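# Place a steel ball into the ratchet head's deep hole

## Task

Pick up a steel ball from the blue tray and set it into the deep round hole of the ratchet head, without undoing anything that was already in place, so that everything holds at the end.

## Robot and tools

Robot: two arms, left_arm and right_arm, each with six joints and a two-finger gripper. Base positions in the scene frame: left_arm at (+0.055, +0.332, +0.008) m, right_arm at (-0.027, -0.377, +0.027) m, both nearly unrotated. A camera stand sits behind the arms.

Frame: the scene frame has its origin at table-top height, halfway between the two nominal bases. +z is up, +x points out over the table, and left_arm is on the +y side (arm names do not match image sides). Gripper fingers point along the gripper's +z and open and close along its y. end_effector_position is the spot between the finger pads, about 1 cm short of the tips; printed hand poses can be a few cm off, more at long reach.

Joint order, used in every row and every per-joint list in results: wrist pitch, wrist yaw, shoulder, elbow, waist, wrist roll. Stated ranges (rad): waist -2.618 to 3.054, shoulder 0.000 to 3.142, elbow 0.000 to 3.142, wrist pitch -1.571 to 1.571, wrist yaw -1.571 to 1.571, wrist roll -2.094 to 2.094. Real ends may differ by up to 0.059 rad.

The row: always 14 numbers, each in [-1, 1], even when one arm stays still. First left_arm's six joint values then its opening, then right_arm's six joint values then its opening. Joint values are offsets, not poses: they are added to the Joint targets shown in the latest result, as they stand when the action or call begins (not to the previous row). Scale: 1.0 equals 2.224 rad for waist, shoulder and elbow, and 8.485 rad for wrist pitch, wrist yaw and wrist roll. Sending the same offset again moves the joint further. The opening is absolute: +1 fully open, -1 closed. A 0 in the opening slot is a real command, so repeat the current value to leave a gripper alone; send 0 for all six joints to hold an arm.

execute_actions: actions is a list of actions; each action is up to 15 rows, one per 1/30 s step, and a short action repeats its final row to fill 15 steps (0.5 s). If an action would push a joint more than 0.059 rad beyond its range, both arms' action is refused; a malformed action or a bad first action voids the call. cameras picks images: ["all"], [] or names; an empty actions list returns full state and all images.

move: target is one 14-number row or a list of up to 15 rows; every row's offsets count from the same Joint targets, not from the previous row. All joints travel together along planned paths (grippers trace curves), at least 0.5 s, at most 10 s for the whole list. speed (rad/s, 0.01 to 12.57, default 0.5) caps the joint with most distance; one value or one per target. blend (rad) rounds corners of a list; 0 stops at each. opening_speed (per second on the -1..+1 scale, at least 0.2) ramps gripper openings. grip_force (about 10 to 50 N per pad, one value or one per arm) persists; lower values close slowly. blocking=false returns after about 0.5 s while motion continues. Paths do not avoid obstacles or the other arm. The result adds a move: line such as done, off_target, moving, held or fault, plus limits=held if steps were withheld.

wait: seconds 0 to 10; arms keep their last command, a running move continues. stop: brakes a running move (needs some room). zoom_image: camera name plus region [x0, y0, x1, y1] in image pixels from the top-left, at most 504 by 504. finished_scene: scene is the current number (1 or 2); irreversible, so call it only once the ball rests in the hole unaided.

Cameras: cam_head_left, cam_head_right, cam_high, cam_low (672x504 each, fixed), cam_left_wrist, cam_right_wrist (on the hands). Calibration is supplied but fixed cameras may have shifted by a couple of degrees and millimetres.

Results: Joint positions (rad) and Joint velocities (rad/s) per arm in the joint order, plus finger-pad gap (m; 0.094 fully open). Joint targets are what the next offsets build on. grip_measured uses the opening scale; on a hard or round part it reads somewhat below the part's size when squeezed. grip_effort_nm is motor effort (negative closing), not pad force. Joint torques include arm weight; entries 3 to 5 wrap at ±28 N m. A joint sent to its limit line flags a joint driven to its end; joint command not followed means the clearance check altered targets. Targets stay within a lead of measured angles, and steps moving a gripper over 200 mm are scaled back.

Avoid: dropping the ball or releasing it while moving, letting anything fall off the table, striking or shoving hard, any contact or squeeze between the two arms (including one gripper closing on the other's fingers), strain on wrist camera cables, and pushing toward unreachable poses. Watch motor heat: a MOTOR HOT line appears at 75 °C, at 90 °C the arm folds and idles, at 100 °C it goes limp. To stop an arm pressing on something, command its targets back past its measured positions. Loose objects may be nudged occasionally, so check before finishing.

Each tool is called by a JSON object that holds its "op" and its "data".

## Session

{"op": "execute_actions", "data": {"actions": []}}

Scene clock: 0.00 s.
left_arm: end_effector_position=(+0.4539, +0.3536, +0.1279) grip_measured=+1.000 grip_effort_nm=n/a end_effector_quat_wxyz=(+0.609, -0.040, +0.791, +0.051) | right_arm: end_effector_position=(+0.3691, -0.4157, +0.1292) grip_measured=+1.000 grip_effort_nm=n/a end_effector_quat_wxyz=(+0.602, +0.055, +0.796, -0.037)
Joint names: [wrist pitch, wrist yaw, shoulder, elbow, waist, wrist roll]
Joint positions: left_arm=[0.886 -0.139 1.504 0.359 0.003 -0.003 0.094] | right_arm=[0.959 0.049 1.569 0.333 -0.088 0.022 0.094]
Joint velocities: within noise
Joint torques (N m): no reading
Motor temperatures (°C): left_arm=[25 26 25 27 24 24 26] | right_arm=[25 26 25 30 26 23 25]
Heat: left arm: 27 °C; right arm: 30 °C.
Joint targets: left_arm=[0.886 -0.139 1.499 0.364 0.003 -0.003] | right_arm=[0.964 0.050 1.561 0.342 -0.088 0.021]
Tool commands: left_gripper/opening=+1.0 right_gripper/opening=+1.0

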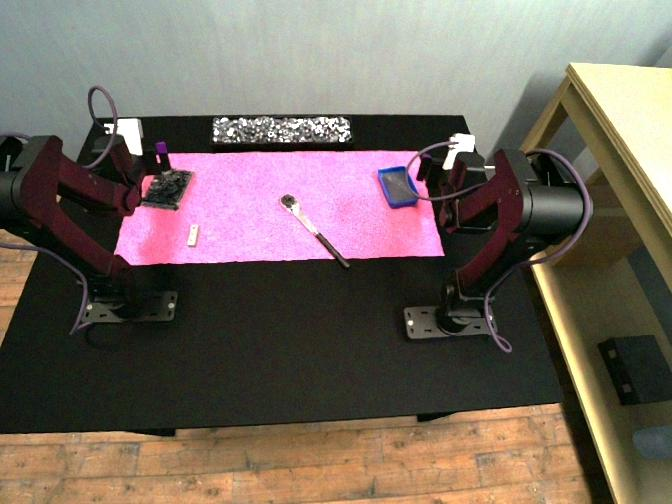

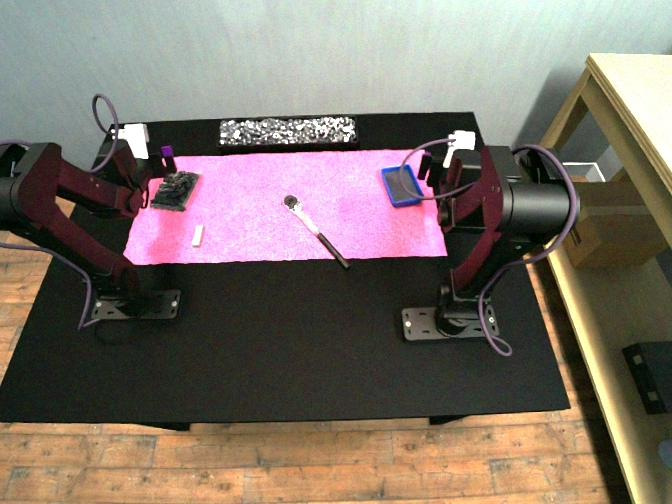

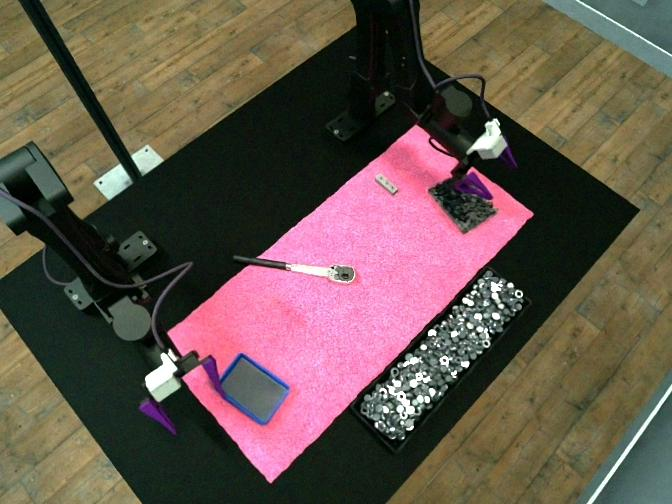

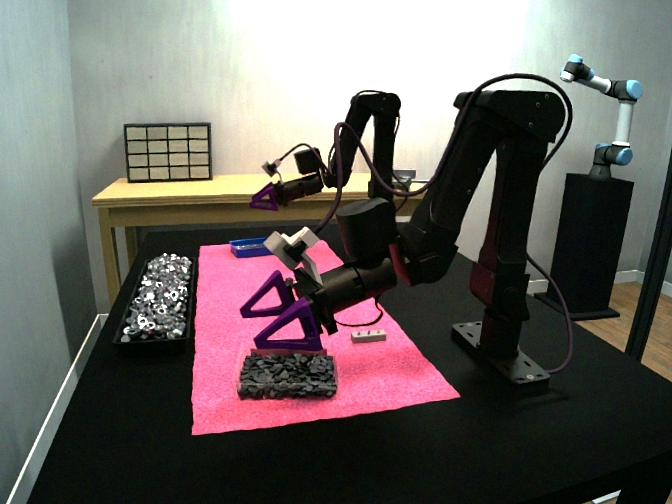

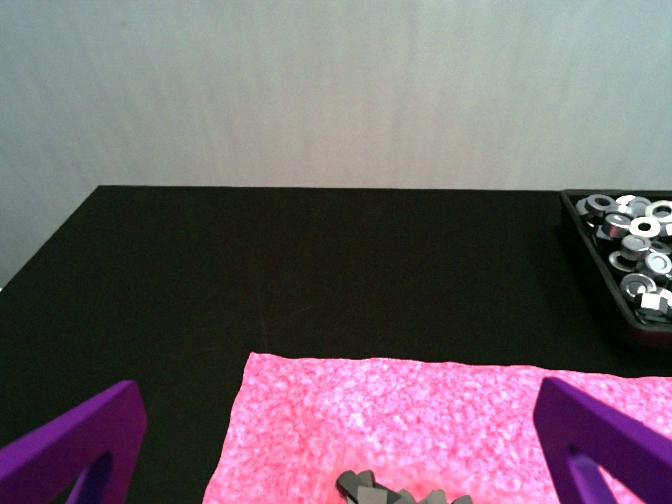

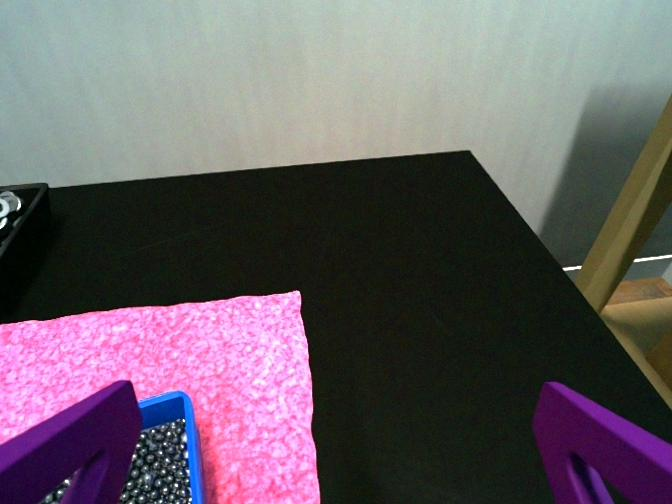

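{"op": "zoom_image", "data": {"camera": "cam_high", "region": [220, 240, 370, 350]}}

{"op": "zoom_image", "data": {"camera": "cam_high", "region": [200, 340, 310, 430]}}

{"op": "zoom_image", "data": {"camera": "cam_head_right", "region": [270, 140, 460, 280]}}

{"op": "zoom_image", "data": {"camera": "cam_right_wrist", "region": [0, 350, 230, 504]}}

Scaled by 3.360 from the camera's 672x504 image, which has a finer 960x720 frame.

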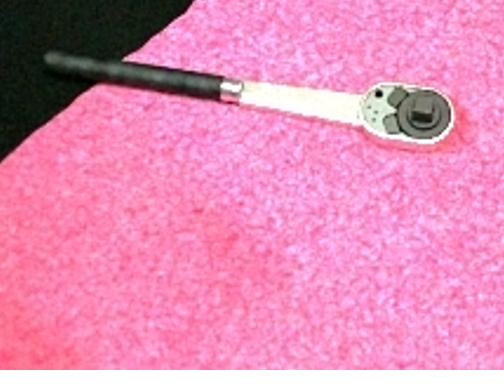

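Scaled by 4.582 from the camera's 672x504 image, which has a finer 960x720 frame.

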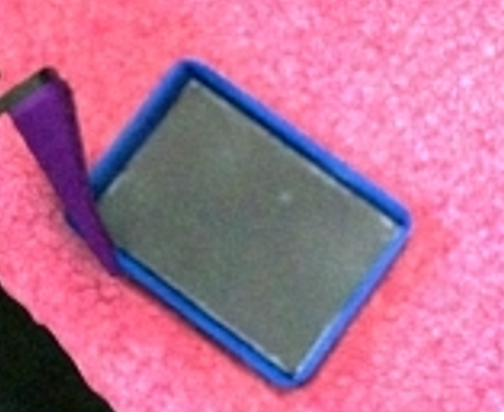

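Scaled by 2.653 from the camera's 672x504 image, which has a finer 960x720 frame.

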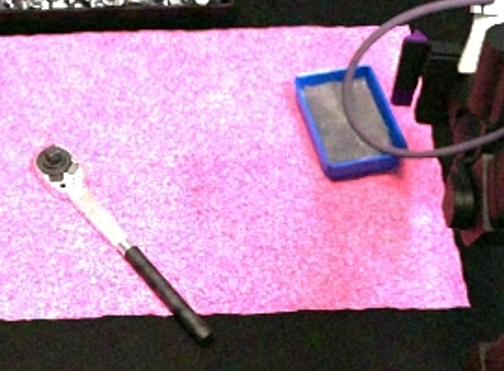

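Scaled by 2.191 from the camera's 672x504 image, which has a finer 960x720 frame.

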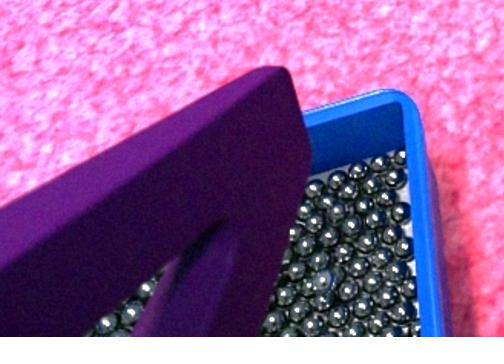

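{"op": "move", "data": {"target": [0,0,0,0,0,0,1,-0.2783,-0.0059,0.2319,0.7022,0.0987,-0.0025,-0.7], "speed": 1.0, "cameras": ["cam_right_wrist","cam_high"]}}

Scene clock: 67.77 s.
left_arm: end_effector_position=(+0.4539, +0.3536, +0.1278) grip_measured=+1.000 grip_effort_nm=0.00 end_effector_quat_wxyz=(+0.609, -0.040, +0.791, +0.051) | right_arm: end_effector_position=(+0.3627, -0.3231, +0.1387) grip_measured=-0.698 grip_effort_nm=-0.07 end_effector_quat_wxyz=(-0.006, -0.065, +0.998, -0.006)
Joint names: [wrist pitch, wrist yaw, shoulder, elbow, waist, wrist roll]
Joint positions: left_arm=[0.885 -0.139 1.504 0.359 0.003 -0.003 0.094] | right_arm=[-1.388 0.01 2.062 1.866 0.13 0.01 0.014]
Joint torques (N m): left_arm=[2.27 -0.04 -5.59 6.71 0.02 -0.01] | right_arm=[0.12 -0.1 -8.36 9.51 0.21 -0.12]
Motor temperatures (°C): left_arm=[30 26 27 28 24 24 26] | right_arm=[35 26 29 34 26 23 25]
Heat: left arm: 30 °C; right arm: 35 °C.
Joint targets: left_arm=[0.886 -0.139 1.499 0.364 0.003 -0.003] | right_arm=[-1.397 -0.001 2.077 1.904 0.132 0.000]
move: off_target (right_arm); right_arm: the elbow is farthest, 0.038 rad from its target
camera_calibration:
cam_right_wrist: T_world_to_cam=[[0.126274, -0.991977, 0.00606376, -0.367677], [-0.890768, -0.110696, 0.440771, 0.267009], [-0.436563, -0.0610591, -0.897599, 0.353895], [0, 0, 0, 1]] pos_world=[0.438769, -0.313562, 0.202196]
Images, in order (width x height): cam_high 672x504, cam_right_wrist 672x504.

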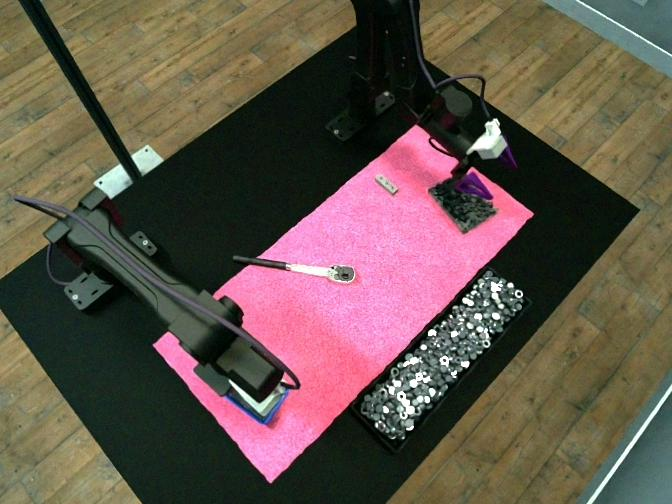

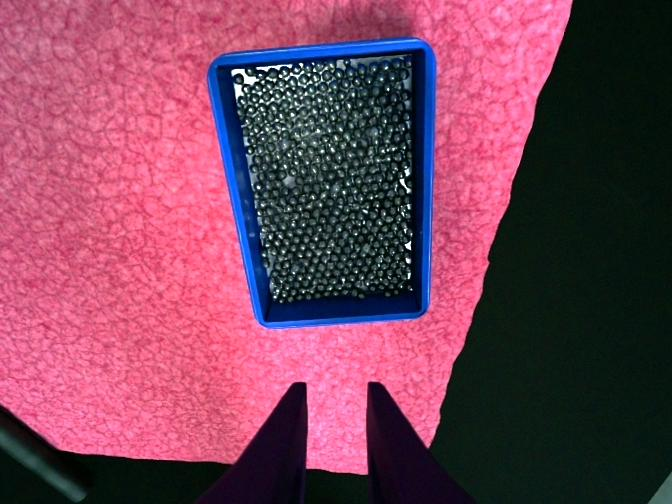

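{"op": "zoom_image", "data": {"camera": "cam_right_wrist", "region": [200, 30, 450, 210]}}

{"op": "zoom_image", "data": {"camera": "cam_right_wrist", "region": [230, 170, 450, 330]}}

{"op": "zoom_image", "data": {"camera": "cam_right_wrist", "region": [230, 350, 450, 504]}}

Scaled by 2.016 from the camera's 672x504 image, which has a finer 960x720 frame.

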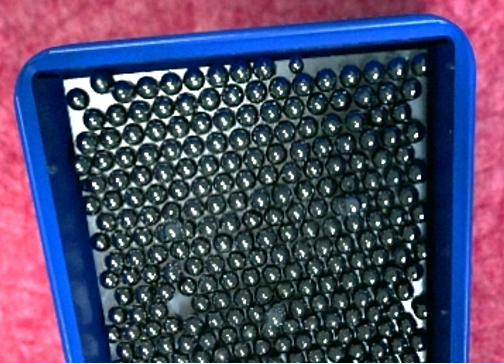

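Scaled by 2.291 from the camera's 672x504 image, which has a finer 960x720 frame.

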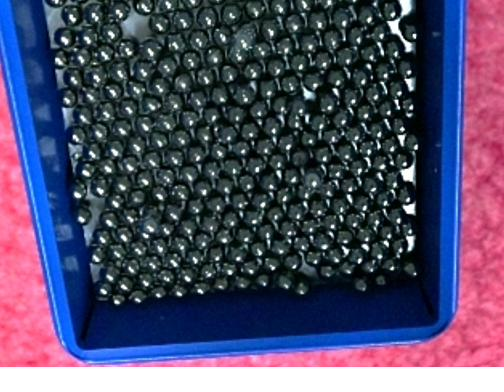

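Scaled by 2.291 from the camera's 672x504 image, which has a finer 960x720 frame.

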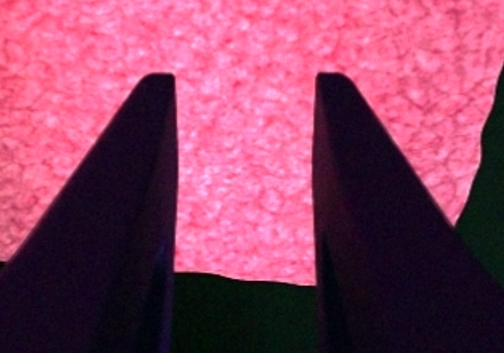

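{"op": "move", "data": {"target": [0,0,0,0,0,0,1,0.0404,-0.0011,0.0384,-0.1161,-0.0054,0,-0.8], "speed": 0.5, "cameras": ["cam_right_wrist"]}}

{"op": "zoom_image", "data": {"camera": "cam_right_wrist", "region": [210, 250, 460, 430]}}

Scene clock: 122.37 s.
left_arm: end_effector_position=(+0.4538, +0.3536, +0.1277) grip_measured=+1.000 grip_effort_nm=0.00 end_effector_quat_wxyz=(+0.608, -0.040, +0.791, +0.051) | right_arm: end_effector_position=(+0.3792, -0.3211, +0.0510) grip_measured=-0.798 grip_effort_nm=-0.07 end_effector_quat_wxyz=(+0.001, -0.062, +0.998, -0.001)
Joint names: [wrist pitch, wrist yaw, shoulder, elbow, waist, wrist roll]
Joint positions: left_arm=[0.885 -0.139 1.504 0.359 0.003 -0.003 0.094] | right_arm=[-1.072 0.002 2.155 1.658 0.125 0.01 0.009]
Joint torques (N m): left_arm=[2.28 -0.04 -5.59 6.71 0.03 -0.01] | right_arm=[0.45 -0.12 -9.42 5.26 -0.49 -0.13]
Motor temperatures (°C): left_arm=[32 26 27 28 24 24 26] | right_arm=[28 26 33 35 26 23 25]
Heat: left arm: 32 °C; right arm: 35 °C.
Joint targets: left_arm=[0.886 -0.139 1.499 0.364 0.003 -0.003] | right_arm=[-1.054 -0.010 2.162 1.645 0.120 0.000]
move: done
camera_calibration:
cam_right_wrist: T_world_to_cam=[[0.121703, -0.992563, -0.00252413, -0.365378], [-0.897176, -0.111095, 0.427474, 0.323555], [-0.424575, -0.0497605, -0.904024, 0.281924], [0, 0, 0, 1]] pos_world=[0.454451, -0.312687, 0.115633]
Images, in order (width x height): cam_right_wrist 672x504.

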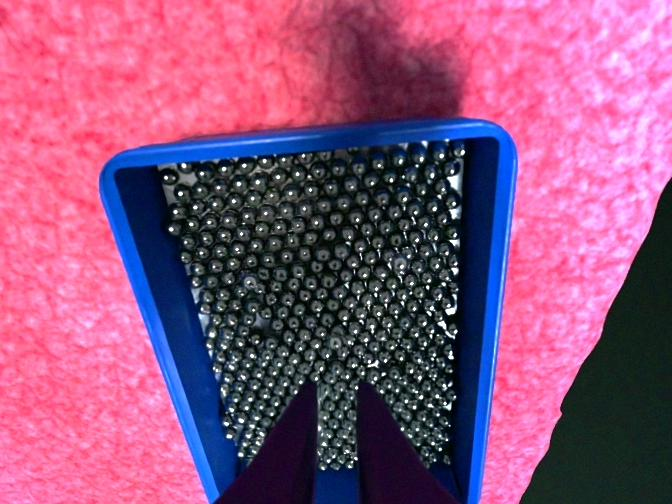

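Scaled by 2.016 from the camera's 672x504 image, which has a finer 960x720 frame.

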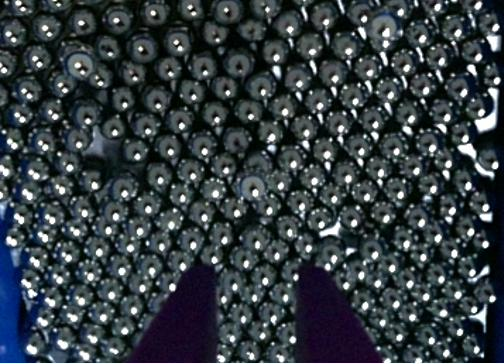

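{"op": "move", "data": {"target": [0,0,0,0,0,0,1,0.0073,0,0.0004,-0.0276,0.0045,0,-0.8], "speed": 0.2, "cameras": ["cam_right_wrist"]}}

{"op": "zoom_image", "data": {"camera": "cam_right_wrist", "region": [250, 280, 430, 420]}}

Scene clock: 145.93 s.
left_arm: end_effector_position=(+0.4538, +0.3536, +0.1277) grip_measured=+1.000 grip_effort_nm=0.00 end_effector_quat_wxyz=(+0.608, -0.040, +0.791, +0.051) | right_arm: end_effector_position=(+0.3759, -0.3216, +0.0369) grip_measured=-0.798 grip_effort_nm=-0.08 end_effector_quat_wxyz=(+0.003, -0.062, +0.998, -0.001)
Joint names: [wrist pitch, wrist yaw, shoulder, elbow, waist, wrist roll]
Joint positions: left_arm=[0.885 -0.139 1.504 0.359 0.003 -0.003 0.094] | right_arm=[-1.01 0.002 2.155 1.599 0.125 0.01 0.009]
Joint torques (N m): left_arm=[2.27 -0.04 -5.59 6.72 0.03 -0.02] | right_arm=[0.37 -0.1 -9.25 4.89 0.39 -0.12]
Heat: left arm: 32 °C; right arm: 34 °C.
Joint targets: left_arm=[0.886 -0.139 1.499 0.364 0.003 -0.003] | right_arm=[-0.992 -0.010 2.163 1.584 0.130 0.000]
move: done
camera_calibration:
cam_right_wrist: T_world_to_cam=[[0.121724, -0.992561, -0.00256488, -0.365389], [-0.8986, -0.111298, 0.424418, 0.327194], [-0.421546, -0.0493572, -0.905463, 0.266766], [0, 0, 0, 1]] pos_world=[0.450948, -0.313088, 0.101743]
Images, in order (width x height): cam_right_wrist 672x504.

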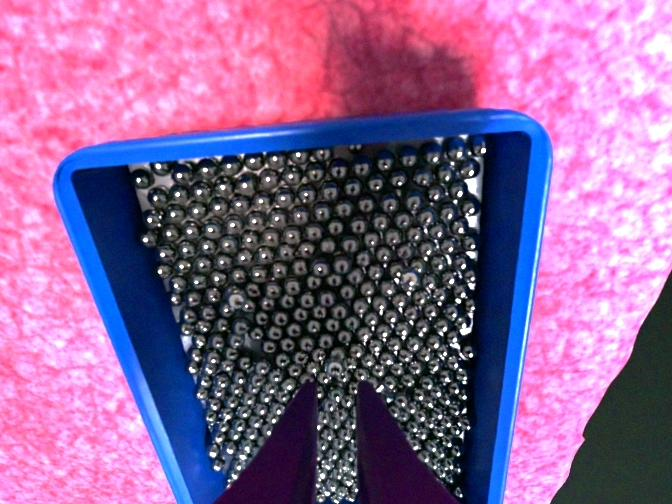

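Scaled by 2.800 from the camera's 672x504 image, which has a finer 960x720 frame.

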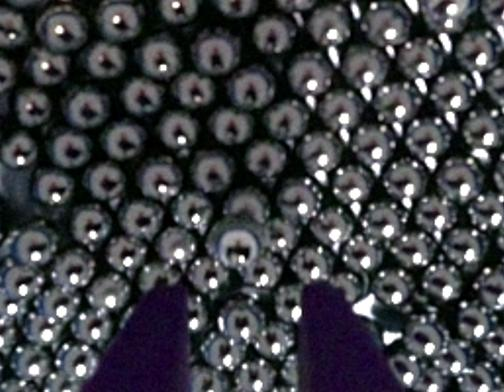

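{"op": "move", "data": {"target": [0,0,0,0,0,0,1,0.0009,0,0.0038,-0.0022,0,0,-0.8], "speed": 0.1, "cameras": ["cam_right_wrist"]}}

{"op": "zoom_image", "data": {"camera": "cam_right_wrist", "region": [250, 280, 430, 420]}}

Scene clock: 178.43 s.
left_arm: end_effector_position=(+0.4538, +0.3536, +0.1277) grip_measured=+1.000 grip_effort_nm=0.00 end_effector_quat_wxyz=(+0.608, -0.040, +0.791, +0.051) | right_arm: end_effector_position=(+0.3778, -0.3213, +0.0369) grip_measured=-0.798 grip_effort_nm=-0.08 end_effector_quat_wxyz=(+0.006, -0.062, +0.998, +0.000)
Joint names: [wrist pitch, wrist yaw, shoulder, elbow, waist, wrist roll]
Joint positions: left_arm=[0.885 -0.139 1.504 0.359 0.003 -0.003 0.094] | right_arm=[-1.003 0.002 2.155 1.599 0.125 0.01 0.009]
Joint torques (N m): left_arm=[2.28 -0.04 -5.59 6.71 0.05 -0.01] | right_arm=[0.39 -0.09 -8.69 4.48 0.35 -0.13]
Heat: left arm: 33 °C; right arm: 34 °C.
Joint targets: left_arm=[0.886 -0.139 1.499 0.364 0.003 -0.003] | right_arm=[-0.985 -0.010 2.171 1.579 0.130 0.000]
move: done
camera_calibration:
cam_right_wrist: T_world_to_cam=[[0.121729, -0.99256, -0.00261669, -0.365467], [-0.901799, -0.111698, 0.417471, 0.330314], [-0.414658, -0.0484584, -0.908686, 0.265458], [0, 0, 0, 1]] pos_world=[0.452439, -0.312989, 0.102365]
Images, in order (width x height): cam_right_wrist 672x504.

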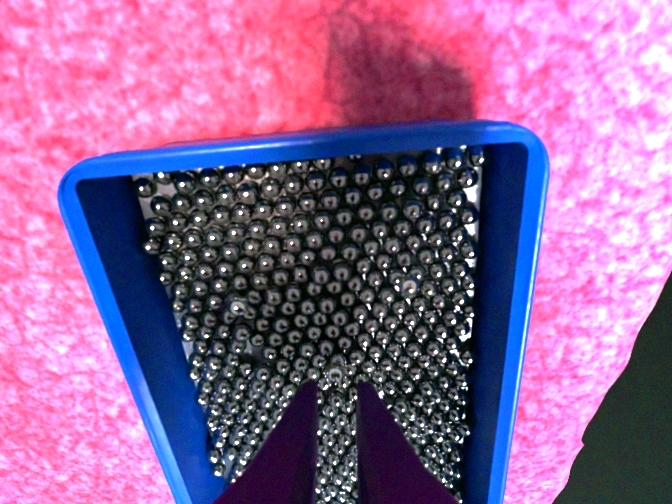

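Scaled by 2.800 from the camera's 672x504 image, which has a finer 960x720 frame.

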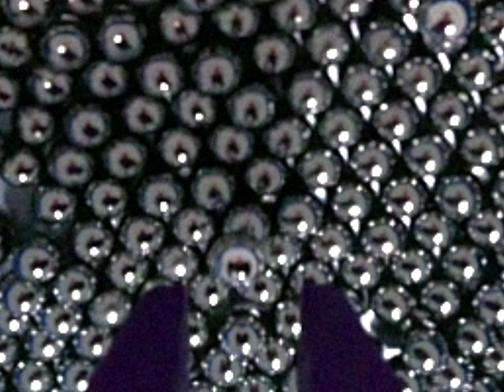

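{"op": "move", "data": {"target": [0,0,0,0,0,0,1,0.0021,0,0,-0.0065,0,0,-0.8], "speed": 0.1, "cameras": ["cam_right_wrist"]}}

{"op": "zoom_image", "data": {"camera": "cam_right_wrist", "region": [250, 280, 430, 420]}}

Scene clock: 187.90 s.
left_arm: end_effector_position=(+0.4538, +0.3536, +0.1276) grip_measured=+1.000 grip_effort_nm=0.00 end_effector_quat_wxyz=(+0.608, -0.040, +0.791, +0.051) | right_arm: end_effector_position=(+0.3762, -0.3215, +0.0325) grip_measured=-0.798 grip_effort_nm=-0.07 end_effector_quat_wxyz=(+0.006, -0.062, +0.998, +0.000)
Joint names: [wrist pitch, wrist yaw, shoulder, elbow, waist, wrist roll]
Joint positions: left_arm=[0.885 -0.139 1.504 0.359 0.003 -0.003 0.094] | right_arm=[-0.985 0.002 2.155 1.581 0.125 0.01 0.009]
Joint torques (N m): left_arm=[2.28 -0.04 -5.59 6.71 0.03 -0.01] | right_arm=[0.43 -0.11 -8.7 4.77 0.31 -0.14]
Heat: left arm: 33 °C; right arm: 34 °C.
Joint targets: left_arm=[0.886 -0.139 1.499 0.364 0.003 -0.003] | right_arm=[-0.967 -0.010 2.171 1.565 0.130 0.000]
move: done
camera_calibration:
cam_right_wrist: T_world_to_cam=[[0.121676, -0.992567, -0.00257759, -0.365465], [-0.901488, -0.111597, 0.418169, 0.330553], [-0.415348, -0.0485574, -0.908366, 0.260943], [0, 0, 0, 1]] pos_world=[0.45084, -0.313189, 0.097863]
Images, in order (width x height): cam_right_wrist 672x504.

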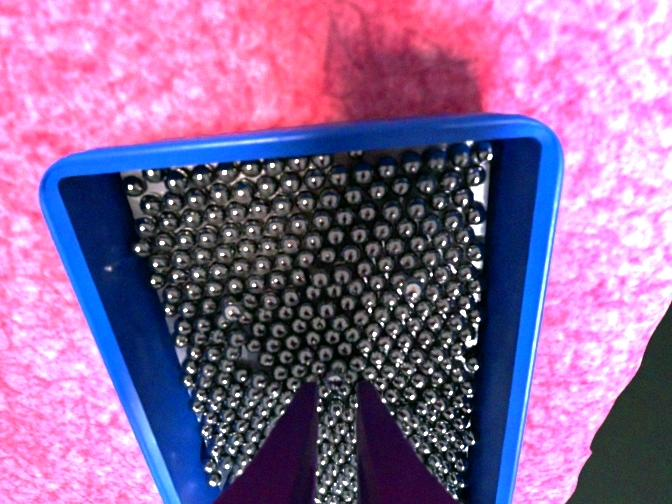

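Scaled by 2.800 from the camera's 672x504 image, which has a finer 960x720 frame.

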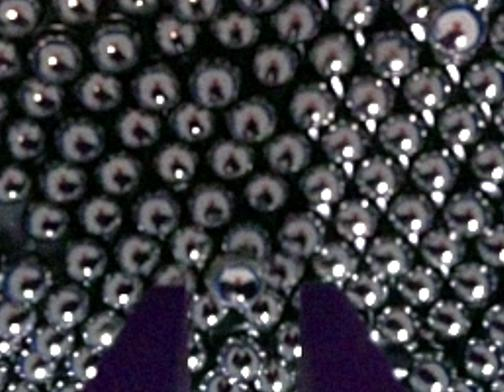

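{"op": "move", "data": {"target": [0,0,0,0,0,0,1,0.0018,0,0,0,0,0,-0.8], "speed": 0.1, "cameras": ["cam_right_wrist"]}}

{"op": "zoom_image", "data": {"camera": "cam_right_wrist", "region": [270, 320, 410, 430]}}

Scene clock: 211.83 s.
left_arm: end_effector_position=(+0.4538, +0.3536, +0.1276) grip_measured=+1.000 grip_effort_nm=0.00 end_effector_quat_wxyz=(+0.608, -0.040, +0.791, +0.051) | right_arm: end_effector_position=(+0.3800, -0.3210, +0.0326) grip_measured=-0.798 grip_effort_nm=-0.07 end_effector_quat_wxyz=(+0.014, -0.062, +0.998, +0.000)
Joint names: [wrist pitch, wrist yaw, shoulder, elbow, waist, wrist roll]
Joint positions: left_arm=[0.885 -0.139 1.504 0.359 0.003 -0.003 0.094] | right_arm=[-0.97 0.002 2.155 1.581 0.125 0.01 0.009]
Joint torques (N m): left_arm=[2.28 -0.04 -5.59 6.72 0.03 -0.01] | right_arm=[0.45 -0.09 -8.76 4.82 0.32 -0.12]
Heat: left arm: 34 °C; right arm: 34 °C.
Joint targets: left_arm=[0.886 -0.139 1.499 0.364 0.003 -0.003] | right_arm=[-0.952 -0.010 2.171 1.565 0.130 0.000]
move: done
camera_calibration:
cam_right_wrist: T_world_to_cam=[[0.121758, -0.992556, -0.00282247, -0.365415], [-0.907711, -0.112499, 0.404234, 0.336506], [-0.401542, -0.0466566, -0.914651, 0.258204], [0, 0, 0, 1]] pos_world=[0.453622, -0.312791, 0.0991078]
Images, in order (width x height): cam_right_wrist 672x504.

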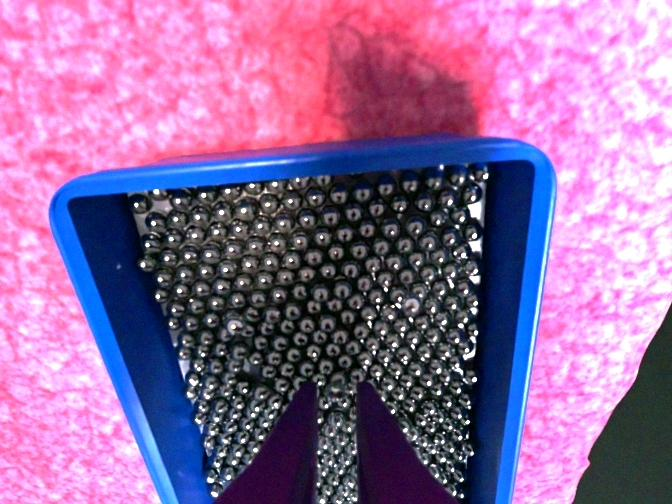

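Scaled by 3.600 from the camera's 672x504 image, which has a finer 960x720 frame.

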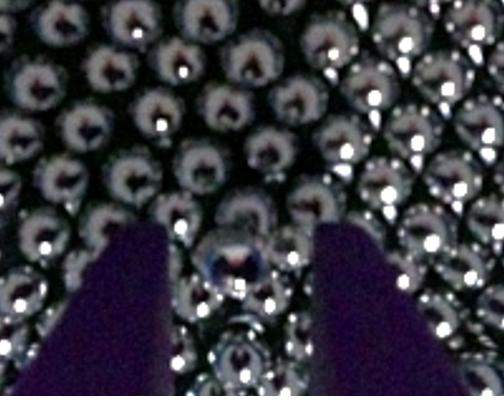

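{"op": "move", "data": {"target": [0,0,0,0,0,0,1,0,0,0,0,0,0,-0.96], "opening_speed": 0.3, "grip_force": [50,15], "cameras": ["cam_right_wrist"]}}

{"op": "zoom_image", "data": {"camera": "cam_right_wrist", "region": [270, 320, 410, 430]}}

Scene clock: 222.30 s.
left_arm: end_effector_position=(+0.4538, +0.3536, +0.1276) grip_measured=+1.000 grip_effort_nm=0.00 end_effector_quat_wxyz=(+0.608, -0.040, +0.791, +0.051) | right_arm: end_effector_position=(+0.3801, -0.3210, +0.0326) grip_measured=-0.958 grip_effort_nm=-0.07 end_effector_quat_wxyz=(+0.014, -0.062, +0.998, +0.000)
Joint names: [wrist pitch, wrist yaw, shoulder, elbow, waist, wrist roll]
Joint positions: left_arm=[0.885 -0.139 1.504 0.359 0.003 -0.003 0.094] | right_arm=[-0.969 0.002 2.155 1.581 0.125 0.01 0.002]
Joint torques (N m): left_arm=[2.28 -0.05 -5.59 6.71 0.03 -0.01] | right_arm=[0.45 -0.13 -8.72 4.75 0.32 -0.13]
Heat: left arm: 34 °C; right arm: 34 °C.
Joint targets: left_arm=[0.886 -0.139 1.499 0.364 0.003 -0.003] | right_arm=[-0.952 -0.010 2.171 1.565 0.130 0.000]
grip_force (N): 50, 15
move: done
camera_calibration:
cam_right_wrist: T_world_to_cam=[[0.121751, -0.992557, -0.00277924, -0.365416], [-0.907839, -0.11249, 0.403948, 0.336595], [-0.401254, -0.046658, -0.914778, 0.258086], [0, 0, 0, 1]] pos_world=[0.453621, -0.312791, 0.0991088]
Images, in order (width x height): cam_right_wrist 672x504.

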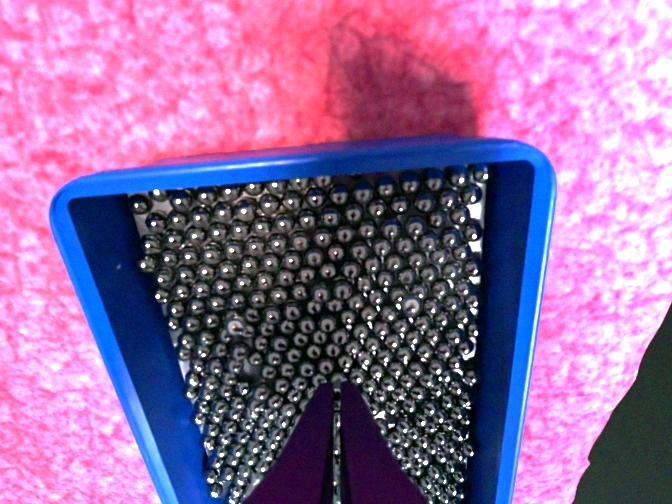

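Scaled by 3.600 from the camera's 672x504 image, which has a finer 960x720 frame.

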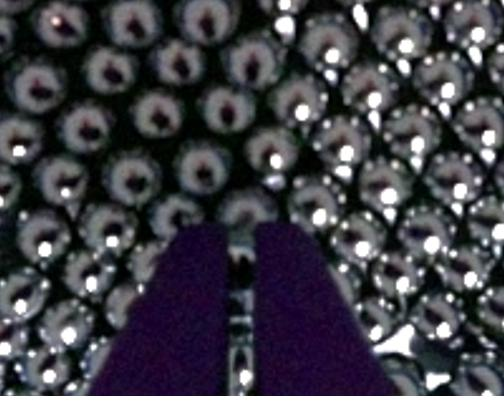

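{"op": "move", "data": {"target": [0,0,0,0,0,0,1,0,0,0,0,0,0,-0.8], "opening_speed": 0.5}}

{"op": "move", "data": {"target": [0,0,0,0,0,0,1,0.0022,0,0,-0.0075,0,0,-0.8], "speed": 0.1, "cameras": ["cam_right_wrist"]}}

{"op": "zoom_image", "data": {"camera": "cam_right_wrist", "region": [270, 330, 410, 440]}}

Scene clock: 233.93 s.
left_arm: end_effector_position=(+0.4538, +0.3536, +0.1276) grip_measured=+1.000 grip_effort_nm=0.00 end_effector_quat_wxyz=(+0.608, -0.040, +0.791, +0.051) | right_arm: end_effector_position=(+0.3801, -0.3210, +0.0326) grip_measured=-0.802 grip_effort_nm=0.12 end_effector_quat_wxyz=(+0.014, -0.062, +0.998, +0.000)
Joint names: [wrist pitch, wrist yaw, shoulder, elbow, waist, wrist roll]
Joint positions: left_arm=[0.885 -0.139 1.504 0.359 0.003 -0.003 0.094] | right_arm=[-0.969 0.002 2.155 1.581 0.125 0.01 0.009]
Joint torques (N m): left_arm=[2.28 -0.05 -5.59 6.72 0.03 -0.01] | right_arm=[0.45 -0.11 -8.69 4.7 0.34 -0.14]
Heat: left arm: 34 °C; right arm: 35 °C.
Joint targets: left_arm=[0.886 -0.139 1.499 0.364 0.003 -0.003] | right_arm=[-0.952 -0.010 2.171 1.565 0.130 0.000]
grip_force (N): 50, 15
move: done

Scene clock: 234.80 s.
left_arm: end_effector_position=(+0.4538, +0.3536, +0.1276) grip_measured=+1.000 grip_effort_nm=0.00 end_effector_quat_wxyz=(+0.608, -0.040, +0.791, +0.051) | right_arm: end_effector_position=(+0.3789, -0.3212, +0.0286) grip_measured=-0.802 grip_effort_nm=0.12 end_effector_quat_wxyz=(+0.014, -0.062, +0.998, +0.000)
Joint names: [wrist pitch, wrist yaw, shoulder, elbow, waist, wrist roll]
Joint positions: left_arm=[0.885 -0.139 1.504 0.359 0.003 -0.003 0.094] | right_arm=[-0.951 0.002 2.155 1.564 0.125 0.01 0.009]
Joint torques (N m): left_arm=[2.28 -0.04 -5.59 6.72 0.02 -0.02] | right_arm=[0.45 -0.1 -8.7 4.82 0.43 -0.14]
Heat: left arm: 34 °C; right arm: 35 °C.
Joint targets: left_arm=[0.886 -0.139 1.499 0.364 0.003 -0.003] | right_arm=[-0.933 -0.010 2.171 1.548 0.130 0.000]
grip_force (N): 50, 15
move: done
camera_calibration:
cam_right_wrist: T_world_to_cam=[[0.121775, -0.992554, -0.00285878, -0.365383], [-0.908323, -0.112601, 0.402828, 0.337357], [-0.400151, -0.0464576, -0.915271, 0.253645], [0, 0, 0, 1]] pos_world=[0.45242, -0.312891, 0.0952123]
Images, in order (width x height): cam_right_wrist 672x504.

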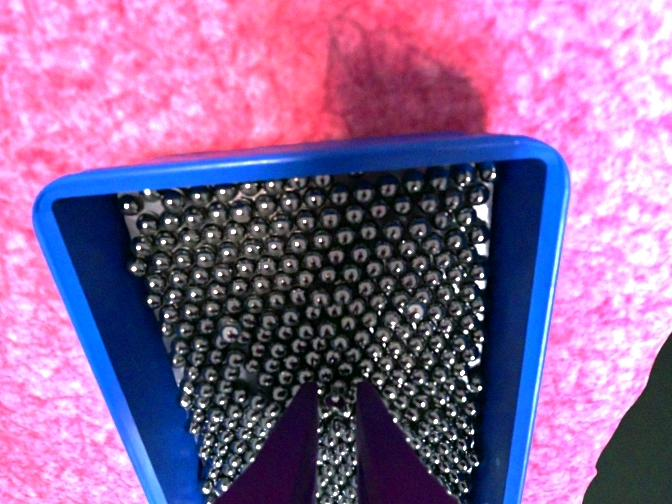

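Scaled by 3.600 from the camera's 672x504 image, which has a finer 960x720 frame.

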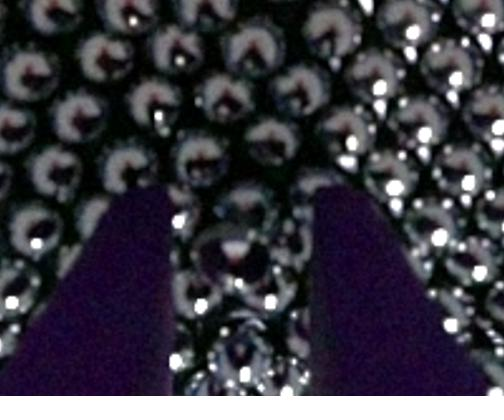

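{"op": "move", "data": {"target": [0,0,0,0,0,0,1,0,0,0,0,0,0,-0.94], "opening_speed": 0.2, "cameras": ["cam_right_wrist"]}}

{"op": "zoom_image", "data": {"camera": "cam_right_wrist", "region": [270, 330, 410, 440]}}

Scene clock: 241.37 s.
left_arm: end_effector_position=(+0.4538, +0.3536, +0.1276) grip_measured=+1.000 grip_effort_nm=0.00 end_effector_quat_wxyz=(+0.608, -0.040, +0.791, +0.051) | right_arm: end_effector_position=(+0.3791, -0.3211, +0.0286) grip_measured=-0.929 grip_effort_nm=-0.32 end_effector_quat_wxyz=(+0.015, -0.062, +0.998, +0.000)
Joint names: [wrist pitch, wrist yaw, shoulder, elbow, waist, wrist roll]
Joint positions: left_arm=[0.885 -0.139 1.504 0.359 0.003 -0.003 0.094] | right_arm=[-0.951 0.002 2.155 1.564 0.125 0.01 0.003]
Joint torques (N m): left_arm=[2.28 -0.04 -5.59 6.71 0.03 -0.02] | right_arm=[0.48 -0.1 -8.65 4.7 0.38 -0.12]
Heat: left arm: 35 °C; right arm: 35 °C.
Joint targets: left_arm=[0.886 -0.139 1.499 0.364 0.003 -0.003] | right_arm=[-0.933 -0.010 2.171 1.548 0.130 0.000]
grip_force (N): 50, 15
move: done
camera_calibration:
cam_right_wrist: T_world_to_cam=[[0.121727, -0.99256, -0.00285191, -0.365388], [-0.908636, -0.11259, 0.402126, 0.337709], [-0.399455, -0.0463581, -0.91558, 0.253564], [0, 0, 0, 1]] pos_world=[0.452619, -0.312892, 0.0953146]
Images, in order (width x height): cam_right_wrist 672x504.

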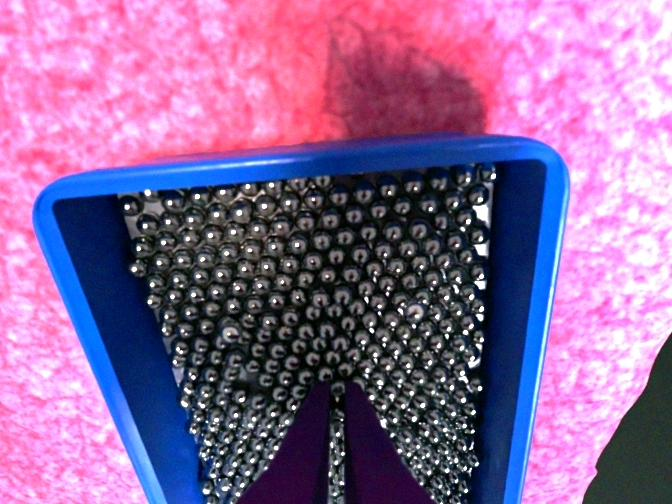

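Scaled by 3.600 from the camera's 672x504 image, which has a finer 960x720 frame.

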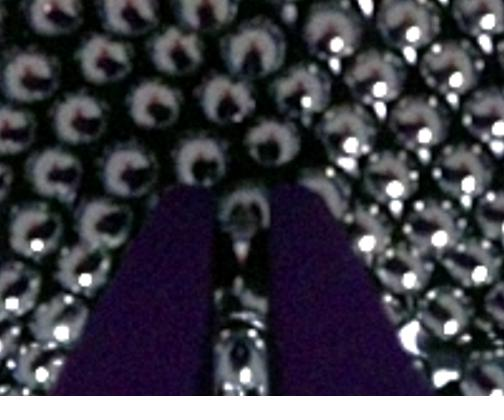

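{"op": "move", "data": {"target": [0,0,0,0,0,0,1,0,0,0,0,0,0,-1], "opening_speed": 0.3, "grip_force": [50,20]}}

{"op": "move", "data": {"target": [0,0,0,0,0,0,1,-0.012,0,-0.003,0.045,0,0,-1], "speed": 0.25, "cameras": ["cam_right_wrist"]}}

{"op": "zoom_image", "data": {"camera": "cam_right_wrist", "region": [270, 330, 410, 440]}}

Scene clock: 248.83 s.
left_arm: end_effector_position=(+0.4538, +0.3536, +0.1276) grip_measured=+1.000 grip_effort_nm=0.00 end_effector_quat_wxyz=(+0.608, -0.040, +0.791, +0.051) | right_arm: end_effector_position=(+0.3791, -0.3211, +0.0286) grip_measured=-0.941 grip_effort_nm=-0.45 end_effector_quat_wxyz=(+0.015, -0.062, +0.998, +0.000)
Joint names: [wrist pitch, wrist yaw, shoulder, elbow, waist, wrist roll]
Joint positions: left_arm=[0.885 -0.139 1.504 0.359 0.003 -0.003 0.094] | right_arm=[-0.951 0.002 2.155 1.564 0.125 0.01 0.003]
Joint torques (N m): left_arm=[2.28 -0.04 -5.59 6.72 0.03 -0.01] | right_arm=[0.47 -0.09 -8.66 4.86 0.29 -0.13]
Heat: left arm: 35 °C; right arm: 35 °C.
Joint targets: left_arm=[0.886 -0.139 1.499 0.364 0.003 -0.003] | right_arm=[-0.933 -0.010 2.171 1.548 0.130 0.000]
grip_force (N): 50, 20
move: done

Scene clock: 249.93 s.
left_arm: end_effector_position=(+0.4538, +0.3536, +0.1276) grip_measured=+1.000 grip_effort_nm=0.00 end_effector_quat_wxyz=(+0.608, -0.040, +0.791, +0.051) | right_arm: end_effector_position=(+0.3769, -0.3214, +0.0407) grip_measured=-0.941 grip_effort_nm=-0.46 end_effector_quat_wxyz=(+0.002, -0.062, +0.998, -0.001)
Joint names: [wrist pitch, wrist yaw, shoulder, elbow, waist, wrist roll]
Joint positions: left_arm=[0.885 -0.139 1.504 0.359 0.003 -0.003 0.094] | right_arm=[-1.027 0.002 2.155 1.615 0.125 0.01 0.003]
Joint torques (N m): left_arm=[2.28 -0.05 -5.59 6.71 0.03 -0.02] | right_arm=[0.15 -0.11 -9.21 8.94 0.34 -0.13]
Heat: left arm: 35 °C; right arm: 35 °C.
Joint targets: left_arm=[0.886 -0.139 1.499 0.364 0.003 -0.003] | right_arm=[-1.035 -0.010 2.164 1.648 0.130 0.000]
grip_force (N): 50, 20
move: done
camera_calibration:
cam_right_wrist: T_world_to_cam=[[0.121677, -0.992567, -0.00251459, -0.3654], [-0.898322, -0.111201, 0.425032, 0.326465], [-0.422152, -0.0494578, -0.905175, 0.270796], [0, 0, 0, 1]] pos_world=[0.452048, -0.312988, 0.105441]
Images, in order (width x height): cam_right_wrist 672x504.

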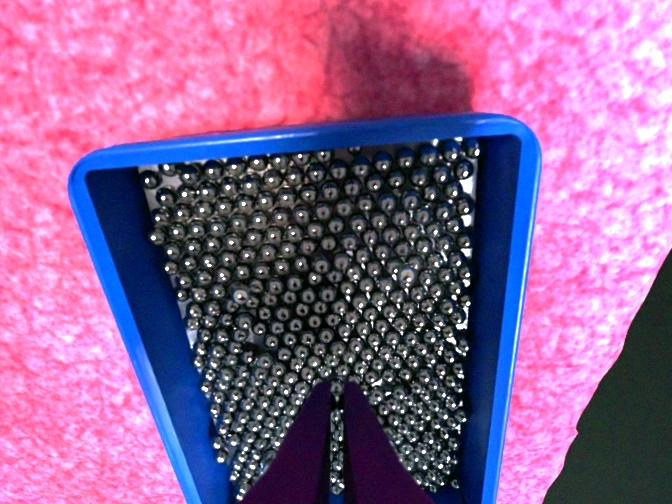

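Scaled by 3.600 from the camera's 672x504 image, which has a finer 960x720 frame.

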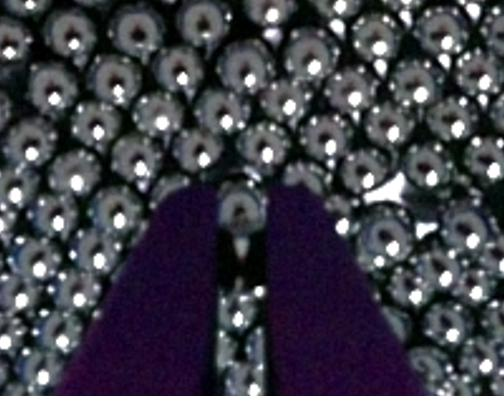

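{"op": "move", "data": {"target": [[0,0,0,0,0,0,1,0.0238,0,-0.0756,0,0,0,-1],[0,0,0,0,0,0,1,0.0238,0,-0.0756,0,0.29,0,-1]], "speed": 0.6, "blend": [0.08,0], "cameras": ["cam_right_wrist","cam_high"]}}

{"op": "zoom_image", "data": {"camera": "cam_right_wrist", "region": [270, 330, 410, 440]}}

{"op": "zoom_image", "data": {"camera": "cam_right_wrist", "region": [210, 180, 460, 360]}}

Scene clock: 273.03 s.
left_arm: end_effector_position=(+0.4538, +0.3536, +0.1276) grip_measured=+1.000 grip_effort_nm=0.00 end_effector_quat_wxyz=(+0.608, -0.040, +0.791, +0.051) | right_arm: end_effector_position=(+0.2990, -0.0469, +0.1065) grip_measured=-0.941 grip_effort_nm=-0.46 end_effector_quat_wxyz=(+0.148, -0.375, +0.913, +0.066)
Joint names: [wrist pitch, wrist yaw, shoulder, elbow, waist, wrist roll]
Joint positions: left_arm=[0.885 -0.139 1.504 0.359 0.003 -0.003 0.094] | right_arm=[-0.848 -0.007 2.019 1.622 0.777 0.009 0.003]
Joint torques (N m): left_arm=[2.28 -0.05 -5.57 6.71 0.03 -0.02] | right_arm=[1 -0.03 -11.1 9.21 -0.36 -0.12]
Heat: left arm: 35 °C; right arm: 37 °C.
Joint targets: left_arm=[0.886 -0.139 1.499 0.364 0.003 -0.003] | right_arm=[-0.833 -0.010 1.996 1.648 0.775 0.000]
grip_force (N): 50, 20
move: done
camera_calibration:
cam_right_wrist: T_world_to_cam=[[0.703021, -0.711021, -0.0145488, -0.242496], [-0.70495, -0.699426, 0.11768, 0.206296], [-0.0938486, -0.0724752, -0.992945, 0.221173], [0, 0, 0, 1]] pos_world=[0.336665, -0.0121012, 0.191808]
Images, in order (width x height): cam_high 672x504, cam_right_wrist 672x504.

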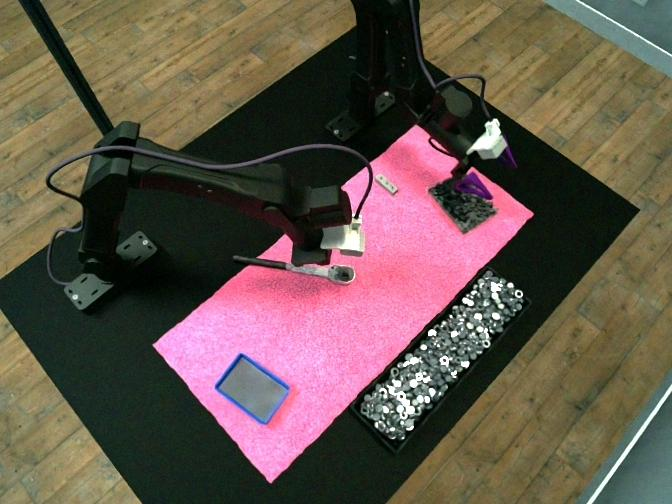

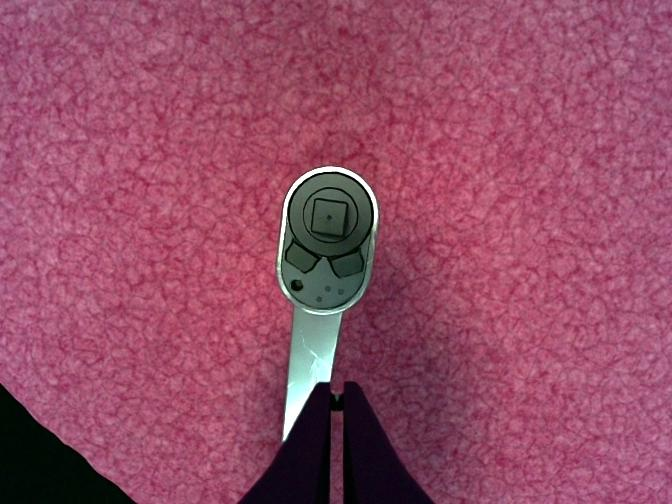

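Scaled by 3.600 from the camera's 672x504 image, which has a finer 960x720 frame.

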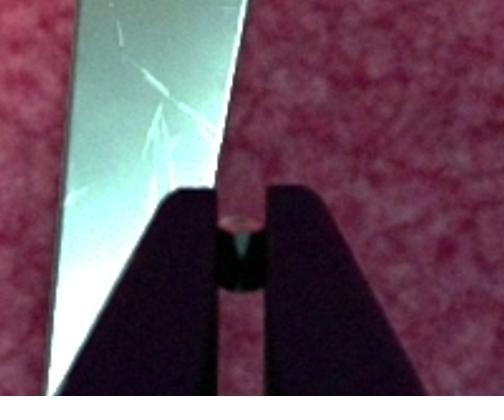

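Scaled by 2.016 from the camera's 672x504 image, which has a finer 960x720 frame.

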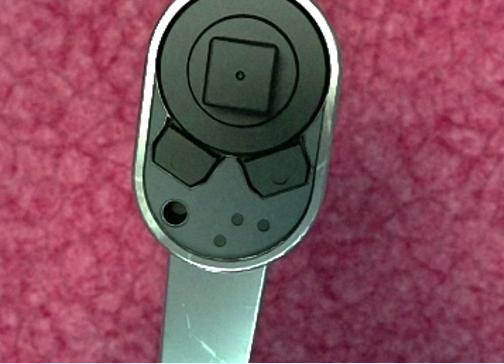

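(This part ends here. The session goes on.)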